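# Sort items into matching bins, bins into matching bays

## Task

Drop every small item into the bin of the same color as that item, then move every bin until it sits entirely within the taped bay of its own color.

## Robot and tools

Robots and cameras. Four identical i2rt Big YAM arms: arm1, arm2, arm3, arm4. Each has six joints, a right hand (index, middle, ring finger and thumb, four hinges each, sixteen independent motors) and a wrist camera (armN_cam_wrist). That camera sits on a mast on the palm side and looks toward the index knuckle at about 45 degrees; the open hand blocks part of its view. cam_high and cam_low are fixed in the room. Reach is about 1.06 m from the joint1 axis.

Frame. All poses use one scene frame in metres: origin on the floor, +z up. Table tops under the arms are at z=0.720. Feet (base_link): arm1 (-0.404, +0.648, +0.797), arm2 (-0.345, -0.655, +0.771), arm3 (+0.465, +0.645, +0.760), arm4 (+0.349, -0.652, +0.747). arm1 and arm3 face roughly -y, arm2 and arm4 roughly +y. Each foot points along its own +x.

Hand point axes: +z runs along the straight fingers toward the tips, +x crosses the palm away from the thumb, and +y comes out of the palm face. With joints 1, 5 and 6 at 0 and the hand level and forward, the palm faces up and the thumb is on the right. Joint6 by itself cannot turn the palm fully downward. The mast sticks out on the palm side near the wrist and can collide with things.

move. Arguments: arm1, arm2, arm3, arm4 (each is that robot's own object, optional) and cameras. An arm left out gets no new command, but it may still be pushing toward an old target. Inside an arm's object:
- joints: a map from joint name to an absolute target. joint1_rad..joint6_rad are in radians. Ranges: j1 -2.879..2.879 (turns about the foot, positive is counter-clockwise from above); j2 0..3.141 (shoulder, 0 means upper arm pointing back, positive raises it and then swings it forward); j3 0..3.019 (elbow, 0 is folded, positive opens); j4 -1.692..1.57 (hand pitch, positive lifts the fingers); j5 -1.57..1.57 (sideways swing, positive goes to the arm's right); j6 -2.094..2.094 (roll, positive is clockwise seen from behind the hand). The hand keys hand_<finger>_<hinge> use a scale from -1 to 1 between the hinge's two stops. The two settings are hand_current_limit (-1..1, mapped to 0..550 mA; starts at +0.4) and hand_speed (-0.96..1, set-point speed (n+1)/2 of 8.5 rad/s; starts at -0.6).
- target: a list of 7 numbers [x, y, z, qw, qx, qy, qz]. It is an absolute hand pose in the scene frame, metres plus a unit quaternion, in the same form as the printed "hand" line. The hand travels in a straight line from its hand_target pose toward it. When target is present, joints may hold only hand_ keys.
- speed: top path speed in m/s, 0.002..0.5, default 0.25. It is allowed only together with target, and rotation is capped at twice that value in rad/s. Hand paths in one call finish together and last 0.5..10 s. The hand can lag, drift, overshoot the speed (mostly near full stretch) and often ends a centimetre or more off.
- min_time_s: 0.1..8 s, the least duration for that arm's joint motions.
A call with no arm keys just reports the full state and images (scene number included). No action lasts longer than 15 s. Unknown keys make the call invalid, and out-of-range values make it refused. After a refusal, the later move, wait and finished_scene calls in the same reply are skipped.

Fingers. Moving toward -1 bends: _mcp curls at the knuckle (straight at +0.75), _pip the middle joint (straight +0.58), _dip the last joint (straight +0.70), _abd swings the finger away from the thumb (straight 0.00). For the thumb, hand_thumb_cmc brings it from beside the palm to in front of it (straight +0.71), hand_thumb_axl twists it about its own line (straight +0.68), and hand_thumb_mcp (+0.23) and hand_thumb_ipl (+0.17) bend it. Every motor is a soft servo that presses only while its goal lies past the contact surface, up to the current limit. To grip, command goals slightly past the object. Keys you omit keep their goals. Sending a hinge its current reading relaxes the grip.

Results. "move: arm1 done; arm2 time_out" gives each commanded arm's worst outcome. joint_status and hand_status words: done; off_target (stopped short, may still push); time_out (targets get reset near the current pose, and on_its_own lists any joint still heading there; sending a joint its reported position relaxes it); not_followed / "joint command not followed" / "pose unreachable" (a collision or reach check held the arm back); limit_stop_at_motor_heat (re-send the target). Arms under "as last shown" were not commanded, so their lines repeat old values. The "hand" line is the measured pose, and hand_target is the pose at the held joint targets. "pictures" lists the order of the images, which can be slightly older than the state. hand_state gives one word per motor: moving, goal, blocked, overload. A current line is positive when the motor pushes toward -1. Joint velocities are in rad/s and read "within noise" when still. Torques include the arm's own weight and carry offsets and noise, and numbers 3 and 4 wrap at ±28 N m.

wait: seconds 0..10, plus optional cameras. It sends nothing new.
zoom_image: camera name and region [x0, y0, x1, y1] in pixels, measured from the top-left corner, no more than 504 wide or high. It works only on a camera present in the newest images.
finished_scene: scene (1 or 2). This ends the scene for good, and the goal must then hold with no robot help. Scene 1 is practice and may be skipped.

Avoid: knocking or placing anything outside the work area, or letting it fall far; hitting fixed or heavy things; dropping or releasing parts while they move; hard contact between robots, including one hand closing on another robot's fingers (the clearance check can act too late and does not stop hands or wrist cameras from meeting). A finger motor held at 495 mA or more for 5 s shuts down for 10 s. Long pushing, holding loads or staying stretched out heats the joint motors. At 85 °C a MOTOR HOT line appears, and at 100 °C the arm goes limp for 30-60 s. Loose objects may get nudged at random. The scene keeps running while you think, and the robots hold their last command during that time.

Each tool is called as name([rows], argument=value, ...), one row to a line, values as JSON.

## Session

move()

Scene clock: 0.00 s.
Joint torques (N m): no reading
Motor temperatures (°C): arm1=[31 34 33 31 27 28] | arm2=[29 28 32 32 31 29] | arm3=[34 30 30 33 32 31] | arm4=[33 30 31 32 31 28]
Heat: arm1: hottest joint2_rad 34 °C; arm2: hottest joint3_rad 32 °C; arm3: hottest joint1_rad 34 °C; arm4: hottest joint1_rad 33 °C.
Joint velocities: within noise
arm1.joint_positions: joint1_rad=+0.083 joint2_rad=+0.623 joint3_rad=+1.383 joint4_rad=-1.309 joint5_rad=-0.029 joint6_rad=+1.218 hand_index_mcp=+0.753 hand_index_abd=+0.000 hand_index_pip=+0.577 hand_index_dip=+0.696 hand_middle_mcp=+0.753 hand_middle_abd=+0.000 hand_middle_pip=+0.577 hand_middle_dip=+0.696 hand_ring_mcp=+0.753 hand_ring_abd=+0.000 hand_ring_pip=+0.577 hand_ring_dip=+0.696 hand_thumb_cmc=+0.714 hand_thumb_axl=+0.677 hand_thumb_mcp=+0.226 hand_thumb_ipl=+0.168 hand_current_limit=+0.400 hand_speed=-0.600
arm1.joint_status: not commanded
arm1.hand_state: goal,goal,goal,goal,goal,goal,goal,goal,goal,goal,goal,goal,goal,goal,goal,goal
arm1.index_mcp_current_ma: 0
arm1.index_abd_current_ma: 0
arm1.index_pip_current_ma: 0
arm1.index_dip_current_ma: 0
arm1.middle_mcp_current_ma: 0
arm1.middle_abd_current_ma: 0
arm1.middle_pip_current_ma: 0
arm1.middle_dip_current_ma: 0
arm1.ring_mcp_current_ma: 0
arm1.ring_abd_current_ma: 0
arm1.ring_pip_current_ma: 0
arm1.ring_dip_current_ma: 0
arm1.thumb_cmc_current_ma: 0
arm1.thumb_axl_current_ma: 0
arm1.thumb_mcp_current_ma: 0
arm1.thumb_ipl_current_ma: 0
arm1.hand_goal_index_mcp: 0.754
arm1.hand_goal_index_abd: 0.000
arm1.hand_goal_index_pip: 0.576
arm1.hand_goal_index_dip: 0.696
arm1.hand_goal_middle_mcp: 0.754
arm1.hand_goal_middle_abd: 0.000
arm1.hand_goal_middle_pip: 0.576
arm1.hand_goal_middle_dip: 0.696
arm1.hand_goal_ring_mcp: 0.754
arm1.hand_goal_ring_abd: 0.000
arm1.hand_goal_ring_pip: 0.576
arm1.hand_goal_ring_dip: 0.696
arm1.hand_goal_thumb_cmc: 0.714
arm1.hand_goal_thumb_axl: 0.678
arm1.hand_goal_thumb_mcp: 0.226
arm1.hand_goal_thumb_ipl: 0.168
arm1.hand: x=-0.4406 y=+0.3864 z=+1.3421 quat_wxyz=(+0.372, +0.758, -0.436, +0.312) (m; scene frame)
arm1.hand_target: x=-0.4407 y=+0.3889 z=+1.3571 quat_wxyz=(+0.383, +0.751, -0.431, +0.321) (m; scene frame)
arm1.hand_status: not commanded
arm2.joint_positions: joint1_rad=-0.168 joint2_rad=+0.636 joint3_rad=+1.378 joint4_rad=-1.295 joint5_rad=-0.072 joint6_rad=+1.042 hand_index_mcp=+0.753 hand_index_abd=+0.000 hand_index_pip=+0.577 hand_index_dip=+0.696 hand_middle_mcp=+0.753 hand_middle_abd=+0.000 hand_middle_pip=+0.577 hand_middle_dip=+0.696 hand_ring_mcp=+0.753 hand_ring_abd=+0.000 hand_ring_pip=+0.577 hand_ring_dip=+0.696 hand_thumb_cmc=+0.714 hand_thumb_axl=+0.677 hand_thumb_mcp=+0.226 hand_thumb_ipl=+0.168 hand_current_limit=+0.400 hand_speed=-0.600
arm2.joint_status: not commanded
arm2.hand_state: goal,goal,goal,goal,goal,goal,goal,goal,goal,goal,goal,goal,goal,goal,goal,goal
arm2.index_mcp_current_ma: 0
arm2.index_abd_current_ma: 0
arm2.index_pip_current_ma: 0
arm2.index_dip_current_ma: 0
arm2.middle_mcp_current_ma: 0
arm2.middle_abd_current_ma: 0
arm2.middle_pip_current_ma: 0
arm2.middle_dip_current_ma: 0
arm2.ring_mcp_current_ma: 0
arm2.ring_abd_current_ma: 0
arm2.ring_pip_current_ma: 0
arm2.ring_dip_current_ma: 0
arm2.thumb_cmc_current_ma: 0
arm2.thumb_axl_current_ma: 0
arm2.thumb_mcp_current_ma: 0
arm2.thumb_ipl_current_ma: 0
arm2.hand_goal_index_mcp: 0.754
arm2.hand_goal_index_abd: 0.000
arm2.hand_goal_index_pip: 0.576
arm2.hand_goal_index_dip: 0.696
arm2.hand_goal_middle_mcp: 0.754
arm2.hand_goal_middle_abd: 0.000
arm2.hand_goal_middle_pip: 0.576
arm2.hand_goal_middle_dip: 0.696
arm2.hand_goal_ring_mcp: 0.754
arm2.hand_goal_ring_abd: 0.000
arm2.hand_goal_ring_pip: 0.576
arm2.hand_goal_ring_dip: 0.696
arm2.hand_goal_thumb_cmc: 0.714
arm2.hand_goal_thumb_axl: 0.678
arm2.hand_goal_thumb_mcp: 0.226
arm2.hand_goal_thumb_ipl: 0.168
arm2.hand: x=-0.2639 y=-0.3962 z=+1.3286 quat_wxyz=(-0.264, +0.431, +0.756, +0.416) (m; scene frame)
arm2.hand_target: x=-0.2640 y=-0.3990 z=+1.3390 quat_wxyz=(-0.269, +0.428, +0.751, +0.424) (m; scene frame)
arm2.hand_status: not commanded
arm3.joint_positions: joint1_rad=-0.051 joint2_rad=+0.632 joint3_rad=+1.391 joint4_rad=-1.289 joint5_rad=-0.117 joint6_rad=+1.162 hand_index_mcp=+0.753 hand_index_abd=+0.000 hand_index_pip=+0.577 hand_index_dip=+0.696 hand_middle_mcp=+0.753 hand_middle_abd=+0.000 hand_middle_pip=+0.577 hand_middle_dip=+0.696 hand_ring_mcp=+0.753 hand_ring_abd=+0.000 hand_ring_pip=+0.577 hand_ring_dip=+0.696 hand_thumb_cmc=+0.714 hand_thumb_axl=+0.677 hand_thumb_mcp=+0.226 hand_thumb_ipl=+0.168 hand_current_limit=+0.400 hand_speed=-0.600
arm3.joint_status: not commanded
arm3.hand_state: goal,goal,goal,goal,goal,goal,goal,goal,goal,goal,goal,goal,goal,goal,goal,goal
arm3.index_mcp_current_ma: 0
arm3.index_abd_current_ma: 0
arm3.index_pip_current_ma: 0
arm3.index_dip_current_ma: 0
arm3.middle_mcp_current_ma: 0
arm3.middle_abd_current_ma: 0
arm3.middle_pip_current_ma: 0
arm3.middle_dip_current_ma: 0
arm3.ring_mcp_current_ma: 0
arm3.ring_abd_current_ma: 0
arm3.ring_pip_current_ma: 0
arm3.ring_dip_current_ma: 0
arm3.thumb_cmc_current_ma: 0
arm3.thumb_axl_current_ma: 0
arm3.thumb_mcp_current_ma: 0
arm3.thumb_ipl_current_ma: 0
arm3.hand_goal_index_mcp: 0.754
arm3.hand_goal_index_abd: 0.000
arm3.hand_goal_index_pip: 0.576
arm3.hand_goal_index_dip: 0.696
arm3.hand_goal_middle_mcp: 0.754
arm3.hand_goal_middle_abd: 0.000
arm3.hand_goal_middle_pip: 0.576
arm3.hand_goal_middle_dip: 0.696
arm3.hand_goal_ring_mcp: 0.754
arm3.hand_goal_ring_abd: 0.000
arm3.hand_goal_ring_pip: 0.576
arm3.hand_goal_ring_dip: 0.696
arm3.hand_goal_thumb_cmc: 0.714
arm3.hand_goal_thumb_axl: 0.678
arm3.hand_goal_thumb_mcp: 0.226
arm3.hand_goal_thumb_ipl: 0.168
arm3.hand: x=+0.3508 y=+0.4047 z=+1.3146 quat_wxyz=(+0.418, +0.692, -0.519, +0.278) (m; scene frame)
arm3.hand_target: x=+0.3514 y=+0.4078 z=+1.3294 quat_wxyz=(+0.430, +0.686, -0.513, +0.284) (m; scene frame)
arm3.hand_status: not commanded
arm4.joint_positions: joint1_rad=+0.193 joint2_rad=+0.608 joint3_rad=+1.510 joint4_rad=-1.244 joint5_rad=-0.107 joint6_rad=+1.025 hand_index_mcp=+0.753 hand_index_abd=+0.000 hand_index_pip=+0.577 hand_index_dip=+0.696 hand_middle_mcp=+0.753 hand_middle_abd=+0.000 hand_middle_pip=+0.577 hand_middle_dip=+0.696 hand_ring_mcp=+0.753 hand_ring_abd=+0.000 hand_ring_pip=+0.577 hand_ring_dip=+0.696 hand_thumb_cmc=+0.714 hand_thumb_axl=+0.677 hand_thumb_mcp=+0.226 hand_thumb_ipl=+0.168 hand_current_limit=+0.400 hand_speed=-0.600
arm4.joint_status: not commanded
arm4.hand_state: goal,goal,goal,goal,goal,goal,goal,goal,goal,goal,goal,goal,goal,goal,goal,goal
arm4.index_mcp_current_ma: 0
arm4.index_abd_current_ma: 0
arm4.index_pip_current_ma: 0
arm4.index_dip_current_ma: 0
arm4.middle_mcp_current_ma: 0
arm4.middle_abd_current_ma: 0
arm4.middle_pip_current_ma: 0
arm4.middle_dip_current_ma: 0
arm4.ring_mcp_current_ma: 0
arm4.ring_abd_current_ma: 0
arm4.ring_pip_current_ma: 0
arm4.ring_dip_current_ma: 0
arm4.thumb_cmc_current_ma: 0
arm4.thumb_axl_current_ma: 0
arm4.thumb_mcp_current_ma: 0
arm4.thumb_ipl_current_ma: 0
arm4.hand_goal_index_mcp: 0.754
arm4.hand_goal_index_abd: 0.000
arm4.hand_goal_index_pip: 0.576
arm4.hand_goal_index_dip: 0.696
arm4.hand_goal_middle_mcp: 0.754
arm4.hand_goal_middle_abd: 0.000
arm4.hand_goal_middle_pip: 0.576
arm4.hand_goal_middle_dip: 0.696
arm4.hand_goal_ring_mcp: 0.754
arm4.hand_goal_ring_abd: 0.000
arm4.hand_goal_ring_pip: 0.576
arm4.hand_goal_ring_dip: 0.696
arm4.hand_goal_thumb_cmc: 0.714
arm4.hand_goal_thumb_axl: 0.678
arm4.hand_goal_thumb_mcp: 0.226
arm4.hand_goal_thumb_ipl: 0.168
arm4.hand: x=+0.3906 y=-0.4071 z=+1.3858 quat_wxyz=(-0.341, +0.338, +0.745, +0.463) (m; scene frame)
arm4.hand_target: x=+0.3911 y=-0.4119 z=+1.3991 quat_wxyz=(-0.347, +0.334, +0.737, +0.474) (m; scene frame)
arm4.hand_status: not commanded
pictures: arm1_cam_wrist, arm2_cam_wrist, arm3_cam_wrist, arm4_cam_wrist, cam_high, cam_low
Images, in order (width x height): arm1_cam_wrist 896x504, arm2_cam_wrist 896x504, arm3_cam_wrist 896x504, arm4_cam_wrist 896x504, cam_high 896x504, cam_low 896x504.

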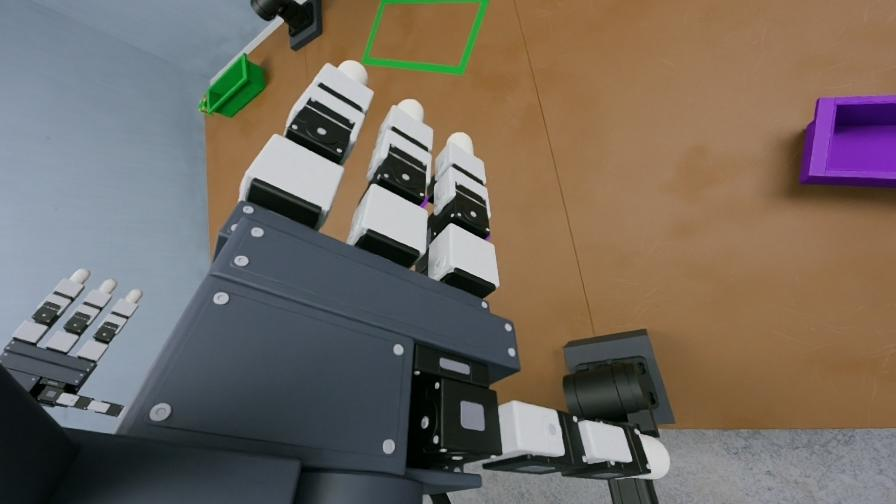

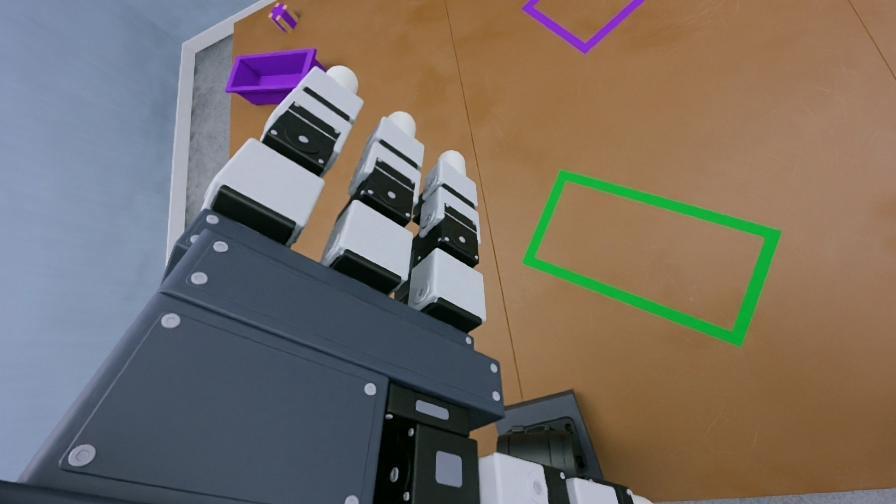

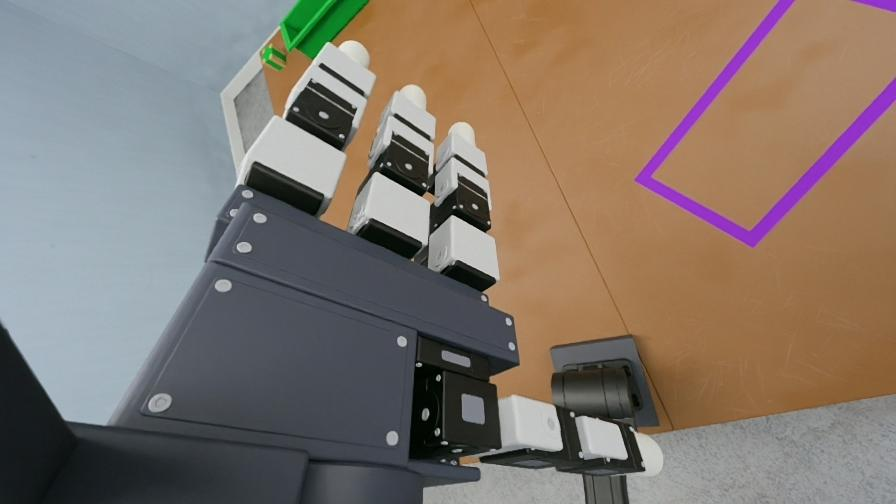

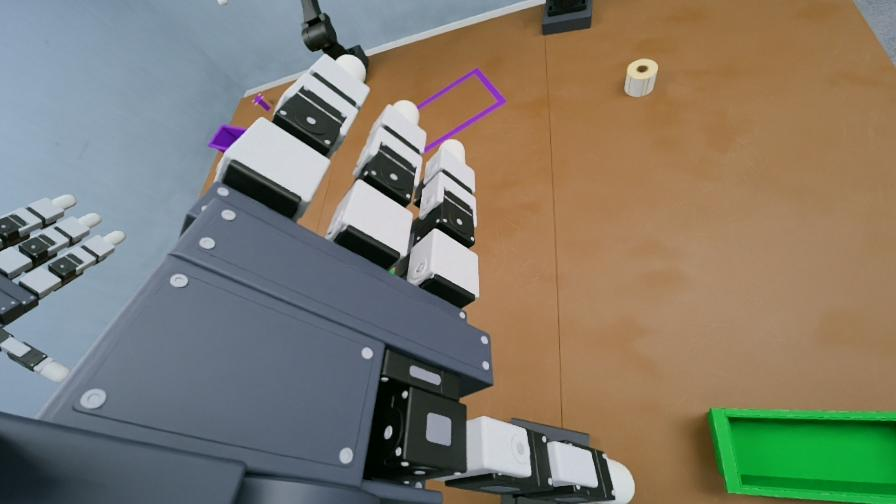

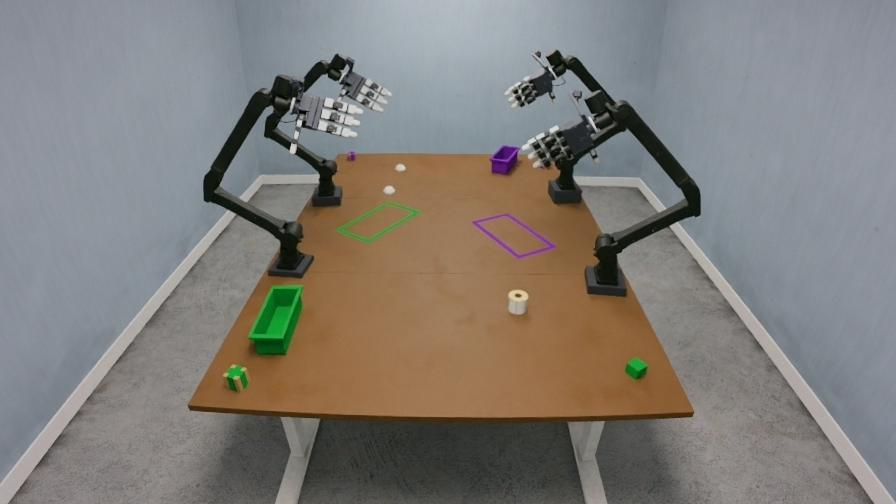

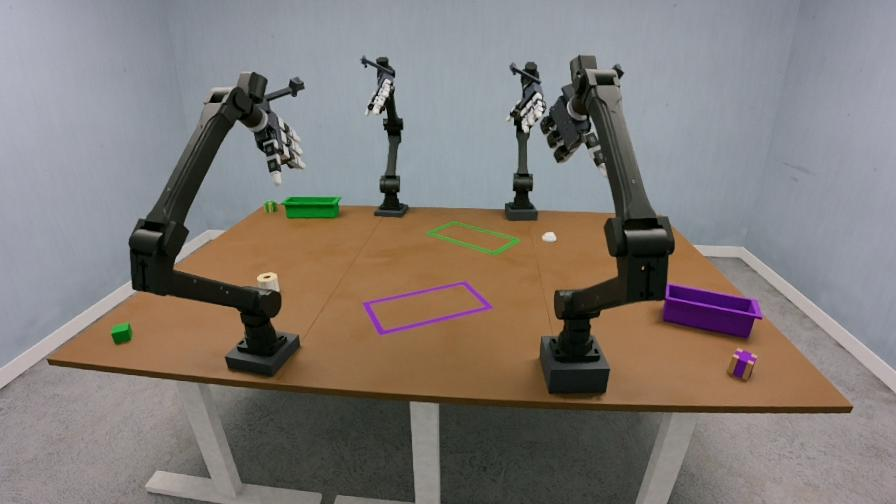

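zoom_image(camera="cam_high", region=[320, 130, 460, 210])

zoom_image(camera="cam_high", region=[460, 130, 600, 210])

zoom_image(camera="cam_high", region=[200, 260, 340, 400])

zoom_image(camera="cam_high", region=[480, 260, 700, 400])

zoom_image(camera="cam_low", region=[620, 260, 820, 400])

zoom_image(camera="cam_low", region=[480, 190, 720, 310])

zoom_image(camera="cam_low", region=[240, 180, 480, 320])

Scaled by 3.600 from the camera's 896x504 image, which has a finer 1280x720 frame.

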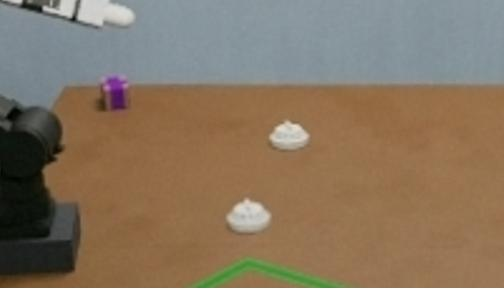

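Scaled by 3.600 from the camera's 896x504 image, which has a finer 1280x720 frame.

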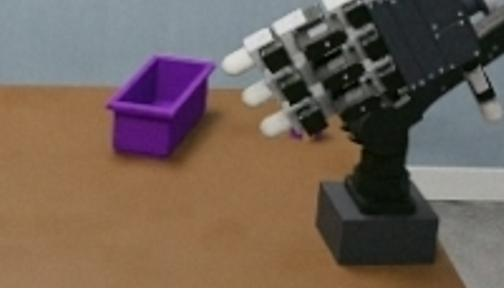

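Scaled by 3.600 from the camera's 896x504 image, which has a finer 1280x720 frame.

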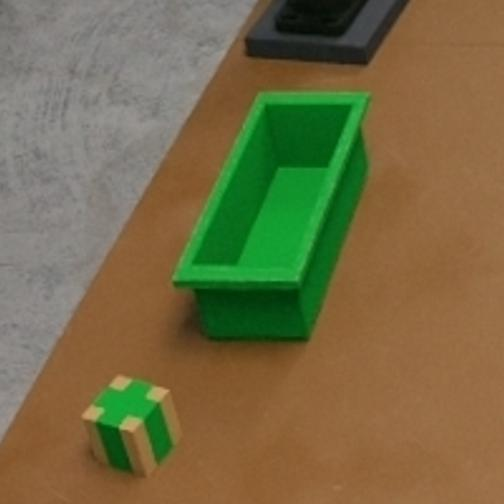

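Scaled by 2.291 from the camera's 896x504 image, which has a finer 1280x720 frame.

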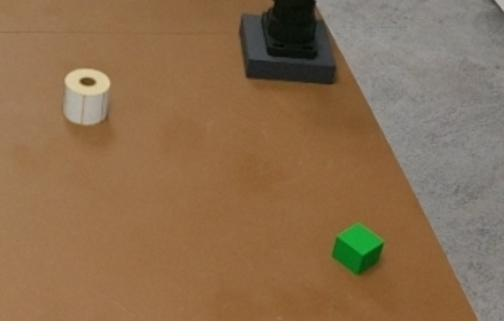

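Scaled by 2.520 from the camera's 896x504 image, which has a finer 1280x720 frame.

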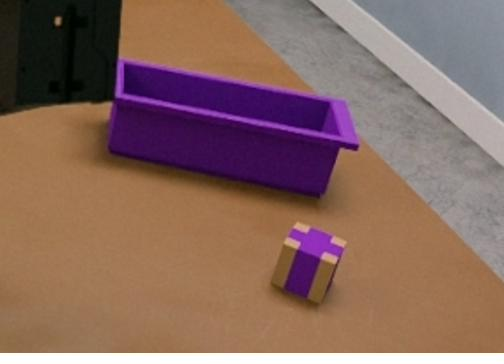

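Scaled by 2.100 from the camera's 896x504 image, which has a finer 1280x720 frame.

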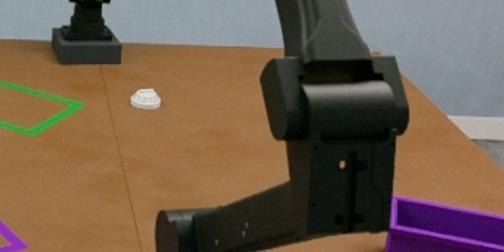

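Scaled by 2.100 from the camera's 896x504 image, which has a finer 1280x720 frame.

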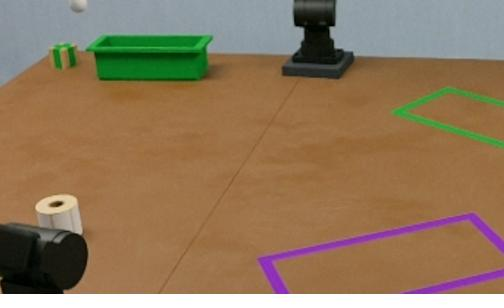

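move(arm1={"joints": {"joint1_rad": -1.46, "joint2_rad": 0.9, "joint3_rad": 1.4, "joint4_rad": -1.55, "joint5_rad": 0, "joint6_rad": 0, "hand_middle_mcp": -0.6, "hand_middle_pip": -0.7, "hand_middle_dip": -0.1, "hand_speed": -0.4}, "min_time_s": 3}, arm2={"joints": {"joint1_rad": 1.39, "joint2_rad": 0.9, "joint3_rad": 1.4, "joint4_rad": -1.55, "joint5_rad": 0, "joint6_rad": 0, "hand_middle_mcp": -0.6, "hand_middle_pip": -0.7, "hand_middle_dip": -0.1, "hand_speed": -0.4}, "min_time_s": 3}, arm3={"joints": {"joint1_rad": 1.71, "joint2_rad": 0.9, "joint3_rad": 1.4, "joint4_rad": -1.55, "joint5_rad": 0, "joint6_rad": 0, "hand_middle_mcp": -0.6, "hand_middle_pip": -0.7, "hand_middle_dip": -0.1, "hand_speed": -0.4}, "min_time_s": 3}, arm4={"joints": {"joint1_rad": -1.505, "joint2_rad": 0.9, "joint3_rad": 1.4, "joint4_rad": -1.55, "joint5_rad": 0, "joint6_rad": 0, "hand_middle_mcp": -0.6, "hand_middle_pip": -0.7, "hand_middle_dip": -0.1, "hand_speed": -0.4}, "min_time_s": 3}, cameras=["all"])

Scene clock: 271.07 s.
Joint torques (N m): arm1=[-1.26 -2.9 9.68 1.25 -0.08 -0.06] | arm2=[0.91 -2.02 9.26 1.02 0.3 -0.14] | arm3=[-1.2 -2.78 9.44 1.07 0.15 -0.2] | arm4=[0.56 -1.38 8.44 0.4 0.1 -0.18]
Motor temperatures (°C): arm1=[31 33 41 31 27 28] | arm2=[29 28 42 32 31 29] | arm3=[34 29 40 32 31 31] | arm4=[32 30 41 32 31 27]
Heat: arm1: hottest joint3_rad 41 °C; arm2: hottest joint3_rad 42 °C; arm3: hottest joint3_rad 40 °C; arm4: hottest joint3_rad 41 °C.
move: arm1 off_target; arm2 off_target; arm3 off_target; arm4 off_target
Joint velocities: within noise
arm1.joint_positions: joint1_rad=-1.451 joint2_rad=+0.890 joint3_rad=+1.383 joint4_rad=-1.540 joint5_rad=-0.001 joint6_rad=+0.015 hand_index_mcp=+0.756 hand_index_abd=+0.001 hand_index_pip=+0.577 hand_index_dip=+0.696 hand_middle_mcp=-0.468 hand_middle_abd=+0.001 hand_middle_pip=-0.678 hand_middle_dip=-0.102 hand_ring_mcp=+0.756 hand_ring_abd=+0.001 hand_ring_pip=+0.577 hand_ring_dip=+0.696 hand_thumb_cmc=+0.717 hand_thumb_axl=+0.677 hand_thumb_mcp=+0.224 hand_thumb_ipl=+0.168 hand_current_limit=+0.400 hand_speed=-0.400
arm1.joint_status: hand_middle_mcp off_target (ended at -0.468, target -0.600); hand_middle_pip off_target (ended at -0.678, target -0.700); the others done
arm1.hand_state: goal,goal,goal,goal,blocked,goal,blocked,goal,goal,goal,goal,goal,goal,goal,goal,goal
arm1.index_mcp_current_ma: 9
arm1.index_abd_current_ma: 2
arm1.index_pip_current_ma: 3
arm1.index_dip_current_ma: 0
arm1.middle_mcp_current_ma: 385
arm1.middle_abd_current_ma: 2
arm1.middle_pip_current_ma: 101
arm1.middle_dip_current_ma: -10
arm1.ring_mcp_current_ma: 11
arm1.ring_abd_current_ma: 2
arm1.ring_pip_current_ma: 3
arm1.ring_dip_current_ma: 0
arm1.thumb_cmc_current_ma: 13
arm1.thumb_axl_current_ma: -4
arm1.thumb_mcp_current_ma: -12
arm1.thumb_ipl_current_ma: -2
arm1.hand_goal_index_mcp: 0.754
arm1.hand_goal_index_abd: 0.000
arm1.hand_goal_index_pip: 0.576
arm1.hand_goal_index_dip: 0.696
arm1.hand_goal_middle_mcp: -0.600
arm1.hand_goal_middle_abd: 0.000
arm1.hand_goal_middle_pip: -0.700
arm1.hand_goal_middle_dip: -0.100
arm1.hand_goal_ring_mcp: 0.754
arm1.hand_goal_ring_abd: 0.000
arm1.hand_goal_ring_pip: 0.576
arm1.hand_goal_ring_dip: 0.696
arm1.hand_goal_thumb_cmc: 0.714
arm1.hand_goal_thumb_axl: 0.678
arm1.hand_goal_thumb_mcp: 0.226
arm1.hand_goal_thumb_ipl: 0.168
arm1.hand: x=-0.7647 y=+0.5998 z=+1.2786 quat_wxyz=(+0.203, +0.739, -0.620, -0.171) (m; scene frame)
arm1.hand_target: x=-0.7666 y=+0.6017 z=+1.2826 quat_wxyz=(+0.200, +0.741, -0.618, -0.173) (m; scene frame)
arm1.hand_status: not commanded
arm2.joint_positions: joint1_rad=+1.379 joint2_rad=+0.888 joint3_rad=+1.378 joint4_rad=-1.540 joint5_rad=-0.004 joint6_rad=+0.010 hand_index_mcp=+0.756 hand_index_abd=+0.000 hand_index_pip=+0.577 hand_index_dip=+0.696 hand_middle_mcp=-0.468 hand_middle_abd=+0.000 hand_middle_pip=-0.679 hand_middle_dip=-0.103 hand_ring_mcp=+0.756 hand_ring_abd=+0.000 hand_ring_pip=+0.577 hand_ring_dip=+0.696 hand_thumb_cmc=+0.717 hand_thumb_axl=+0.677 hand_thumb_mcp=+0.224 hand_thumb_ipl=+0.168 hand_current_limit=+0.400 hand_speed=-0.400
arm2.joint_status: hand_middle_mcp off_target (ended at -0.468, target -0.600); hand_middle_pip off_target (ended at -0.679, target -0.700); the others done
arm2.hand_state: goal,goal,goal,goal,blocked,goal,blocked,goal,goal,goal,goal,goal,goal,goal,goal,goal
arm2.index_mcp_current_ma: 4
arm2.index_abd_current_ma: 0
arm2.index_pip_current_ma: 1
arm2.index_dip_current_ma: 0
arm2.middle_mcp_current_ma: 385
arm2.middle_abd_current_ma: 0
arm2.middle_pip_current_ma: 54
arm2.middle_dip_current_ma: -4
arm2.ring_mcp_current_ma: 4
arm2.ring_abd_current_ma: 0
arm2.ring_pip_current_ma: 1
arm2.ring_dip_current_ma: 0
arm2.thumb_cmc_current_ma: 5
arm2.thumb_axl_current_ma: -1
arm2.thumb_mcp_current_ma: -4
arm2.thumb_ipl_current_ma: 0
arm2.hand_goal_index_mcp: 0.754
arm2.hand_goal_index_abd: 0.000
arm2.hand_goal_index_pip: 0.576
arm2.hand_goal_index_dip: 0.696
arm2.hand_goal_middle_mcp: -0.600
arm2.hand_goal_middle_abd: 0.000
arm2.hand_goal_middle_pip: -0.700
arm2.hand_goal_middle_dip: -0.100
arm2.hand_goal_ring_mcp: 0.754
arm2.hand_goal_ring_abd: 0.000
arm2.hand_goal_ring_pip: 0.576
arm2.hand_goal_ring_dip: 0.696
arm2.hand_goal_thumb_cmc: 0.714
arm2.hand_goal_thumb_axl: 0.678
arm2.hand_goal_thumb_mcp: 0.226
arm2.hand_goal_thumb_ipl: 0.168
arm2.hand: x=-0.7130 y=-0.6142 z=+1.2454 quat_wxyz=(-0.176, -0.661, +0.705, +0.189) (m; scene frame)
arm2.hand_target: x=-0.7161 y=-0.6183 z=+1.2507 quat_wxyz=(-0.174, -0.668, +0.699, +0.190) (m; scene frame)
arm2.hand_status: not commanded
arm3.joint_positions: joint1_rad=+1.703 joint2_rad=+0.890 joint3_rad=+1.391 joint4_rad=-1.538 joint5_rad=-0.002 joint6_rad=+0.012 hand_index_mcp=+0.756 hand_index_abd=+0.001 hand_index_pip=+0.577 hand_index_dip=+0.696 hand_middle_mcp=-0.469 hand_middle_abd=+0.001 hand_middle_pip=-0.678 hand_middle_dip=-0.103 hand_ring_mcp=+0.756 hand_ring_abd=+0.001 hand_ring_pip=+0.577 hand_ring_dip=+0.696 hand_thumb_cmc=+0.716 hand_thumb_axl=+0.677 hand_thumb_mcp=+0.224 hand_thumb_ipl=+0.168 hand_current_limit=+0.400 hand_speed=-0.400
arm3.joint_status: hand_middle_mcp off_target (ended at -0.469, target -0.600); hand_middle_pip off_target (ended at -0.678, target -0.700); the others done
arm3.hand_state: goal,goal,goal,goal,blocked,goal,blocked,goal,goal,goal,goal,goal,goal,goal,goal,goal
arm3.index_mcp_current_ma: 8
arm3.index_abd_current_ma: 3
arm3.index_pip_current_ma: 4
arm3.index_dip_current_ma: 0
arm3.middle_mcp_current_ma: 385
arm3.middle_abd_current_ma: 3
arm3.middle_pip_current_ma: 107
arm3.middle_dip_current_ma: -13
arm3.ring_mcp_current_ma: 9
arm3.ring_abd_current_ma: 3
arm3.ring_pip_current_ma: 4
arm3.ring_dip_current_ma: 0
arm3.thumb_cmc_current_ma: 10
arm3.thumb_axl_current_ma: -4
arm3.thumb_mcp_current_ma: -10
arm3.thumb_ipl_current_ma: -2
arm3.hand_goal_index_mcp: 0.754
arm3.hand_goal_index_abd: 0.000
arm3.hand_goal_index_pip: 0.576
arm3.hand_goal_index_dip: 0.696
arm3.hand_goal_middle_mcp: -0.600
arm3.hand_goal_middle_abd: 0.000
arm3.hand_goal_middle_pip: -0.700
arm3.hand_goal_middle_dip: -0.100
arm3.hand_goal_ring_mcp: 0.754
arm3.hand_goal_ring_abd: 0.000
arm3.hand_goal_ring_pip: 0.576
arm3.hand_goal_ring_dip: 0.696
arm3.hand_goal_thumb_cmc: 0.714
arm3.hand_goal_thumb_axl: 0.678
arm3.hand_goal_thumb_mcp: 0.226
arm3.hand_goal_thumb_ipl: 0.168
arm3.hand: x=+0.8357 y=+0.6216 z=+1.2404 quat_wxyz=(+0.187, +0.688, +0.676, +0.185) (m; scene frame)
arm3.hand_target: x=+0.8374 y=+0.6249 z=+1.2396 quat_wxyz=(+0.184, +0.683, +0.684, +0.180) (m; scene frame)
arm3.hand_status: not commanded
arm4.joint_positions: joint1_rad=-1.494 joint2_rad=+0.896 joint3_rad=+1.407 joint4_rad=-1.538 joint5_rad=-0.002 joint6_rad=+0.008 hand_index_mcp=+0.757 hand_index_abd=+0.001 hand_index_pip=+0.577 hand_index_dip=+0.696 hand_middle_mcp=-0.473 hand_middle_abd=+0.001 hand_middle_pip=-0.675 hand_middle_dip=-0.105 hand_ring_mcp=+0.757 hand_ring_abd=+0.001 hand_ring_pip=+0.577 hand_ring_dip=+0.696 hand_thumb_cmc=+0.717 hand_thumb_axl=+0.677 hand_thumb_mcp=+0.224 hand_thumb_ipl=+0.168 hand_current_limit=+0.400 hand_speed=-0.400
arm4.joint_status: hand_middle_mcp off_target (ended at -0.473, target -0.600); hand_middle_pip off_target (ended at -0.675, target -0.700); the others done
arm4.hand_state: goal,goal,goal,goal,blocked,goal,blocked,goal,goal,goal,goal,goal,goal,goal,goal,goal
arm4.index_mcp_current_ma: 0
arm4.index_abd_current_ma: 0
arm4.index_pip_current_ma: 0
arm4.index_dip_current_ma: 0
arm4.middle_mcp_current_ma: 291
arm4.middle_abd_current_ma: 0
arm4.middle_pip_current_ma: 12
arm4.middle_dip_current_ma: -1
arm4.ring_mcp_current_ma: 0
arm4.ring_abd_current_ma: 0
arm4.ring_pip_current_ma: 0
arm4.ring_dip_current_ma: 0
arm4.thumb_cmc_current_ma: 0
arm4.thumb_axl_current_ma: 0
arm4.thumb_mcp_current_ma: 0
arm4.thumb_ipl_current_ma: 0
arm4.hand_goal_index_mcp: 0.754
arm4.hand_goal_index_abd: 0.000
arm4.hand_goal_index_pip: 0.576
arm4.hand_goal_index_dip: 0.696
arm4.hand_goal_middle_mcp: -0.600
arm4.hand_goal_middle_abd: 0.000
arm4.hand_goal_middle_pip: -0.700
arm4.hand_goal_middle_dip: -0.100
arm4.hand_goal_ring_mcp: 0.754
arm4.hand_goal_ring_abd: 0.000
arm4.hand_goal_ring_pip: 0.576
arm4.hand_goal_ring_dip: 0.696
arm4.hand_goal_thumb_cmc: 0.714
arm4.hand_goal_thumb_axl: 0.678
arm4.hand_goal_thumb_mcp: 0.226
arm4.hand_goal_thumb_ipl: 0.168
arm4.hand: x=+0.7196 y=-0.6800 z=+1.2356 quat_wxyz=(+0.193, +0.690, +0.672, +0.188) (m; scene frame)
arm4.hand_target: x=+0.7188 y=-0.6838 z=+1.2285 quat_wxyz=(+0.188, +0.693, +0.673, +0.178) (m; scene frame)
arm4.hand_status: not commanded
pictures: arm1_cam_wrist, arm2_cam_wrist, arm3_cam_wrist, arm4_cam_wrist, cam_high, cam_low
Images, in order (width x height): arm1_cam_wrist 896x504, arm2_cam_wrist 896x504, arm3_cam_wrist 896x504, arm4_cam_wrist 896x504, cam_high 896x504, cam_low 896x504.

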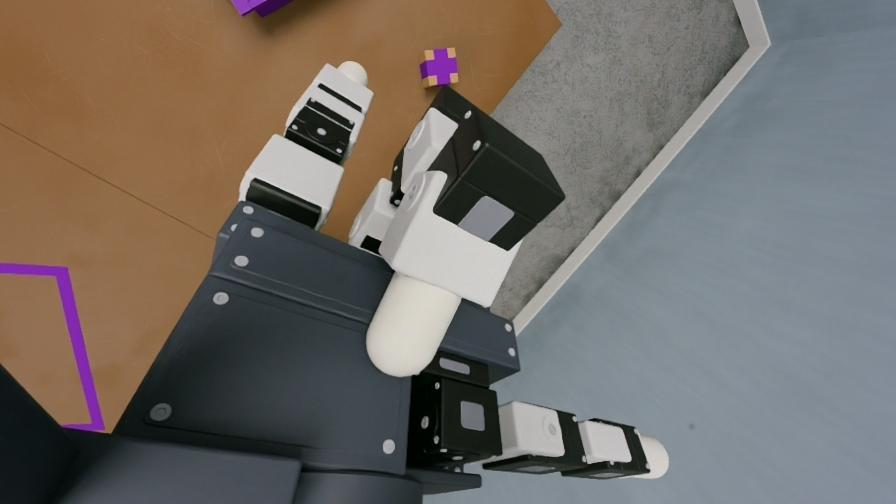

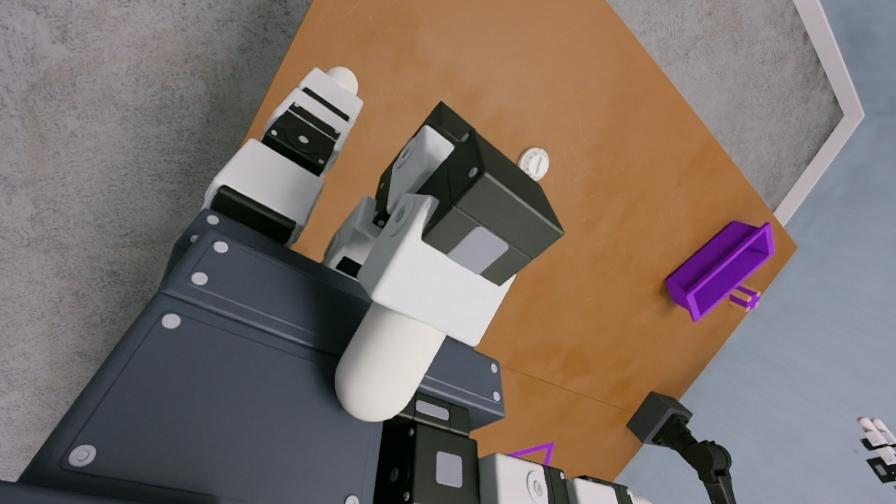

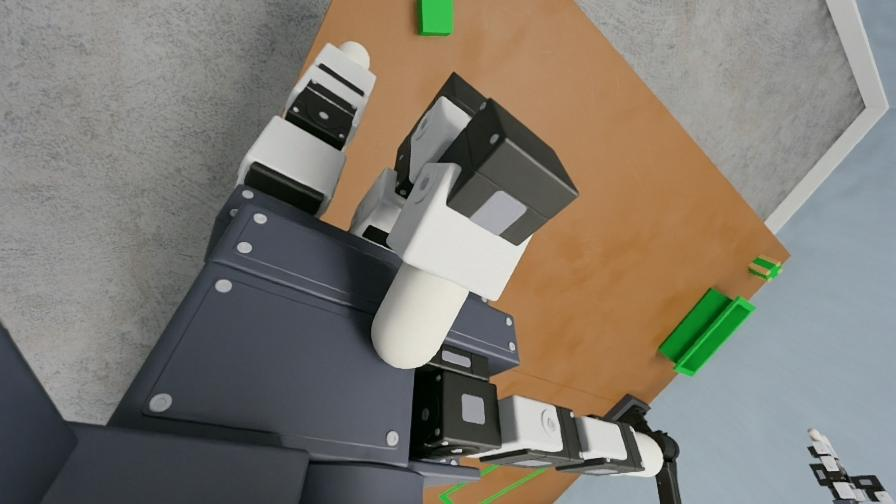

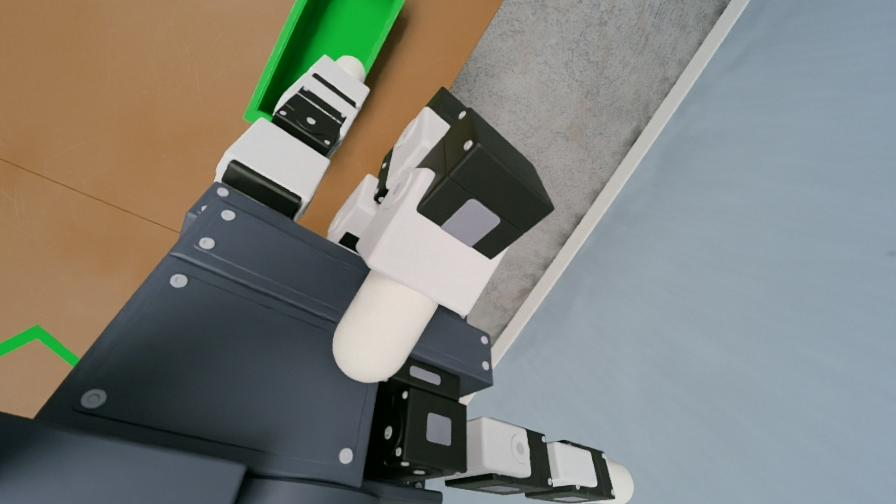

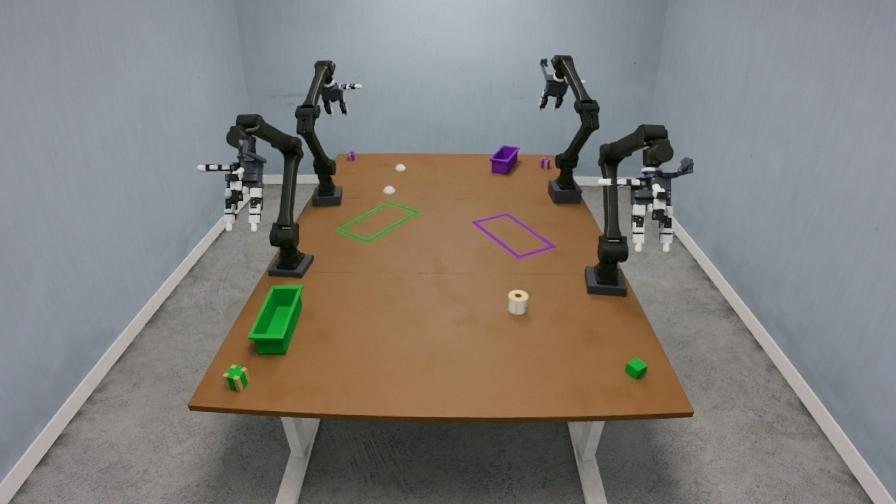

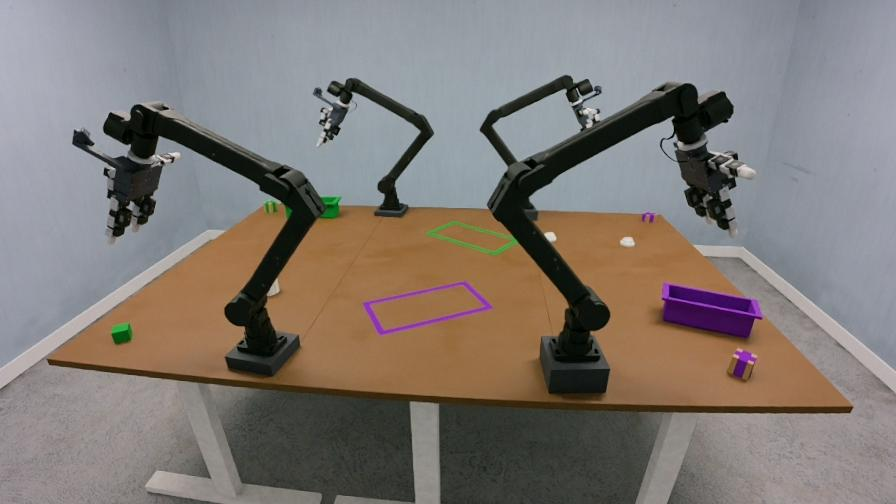

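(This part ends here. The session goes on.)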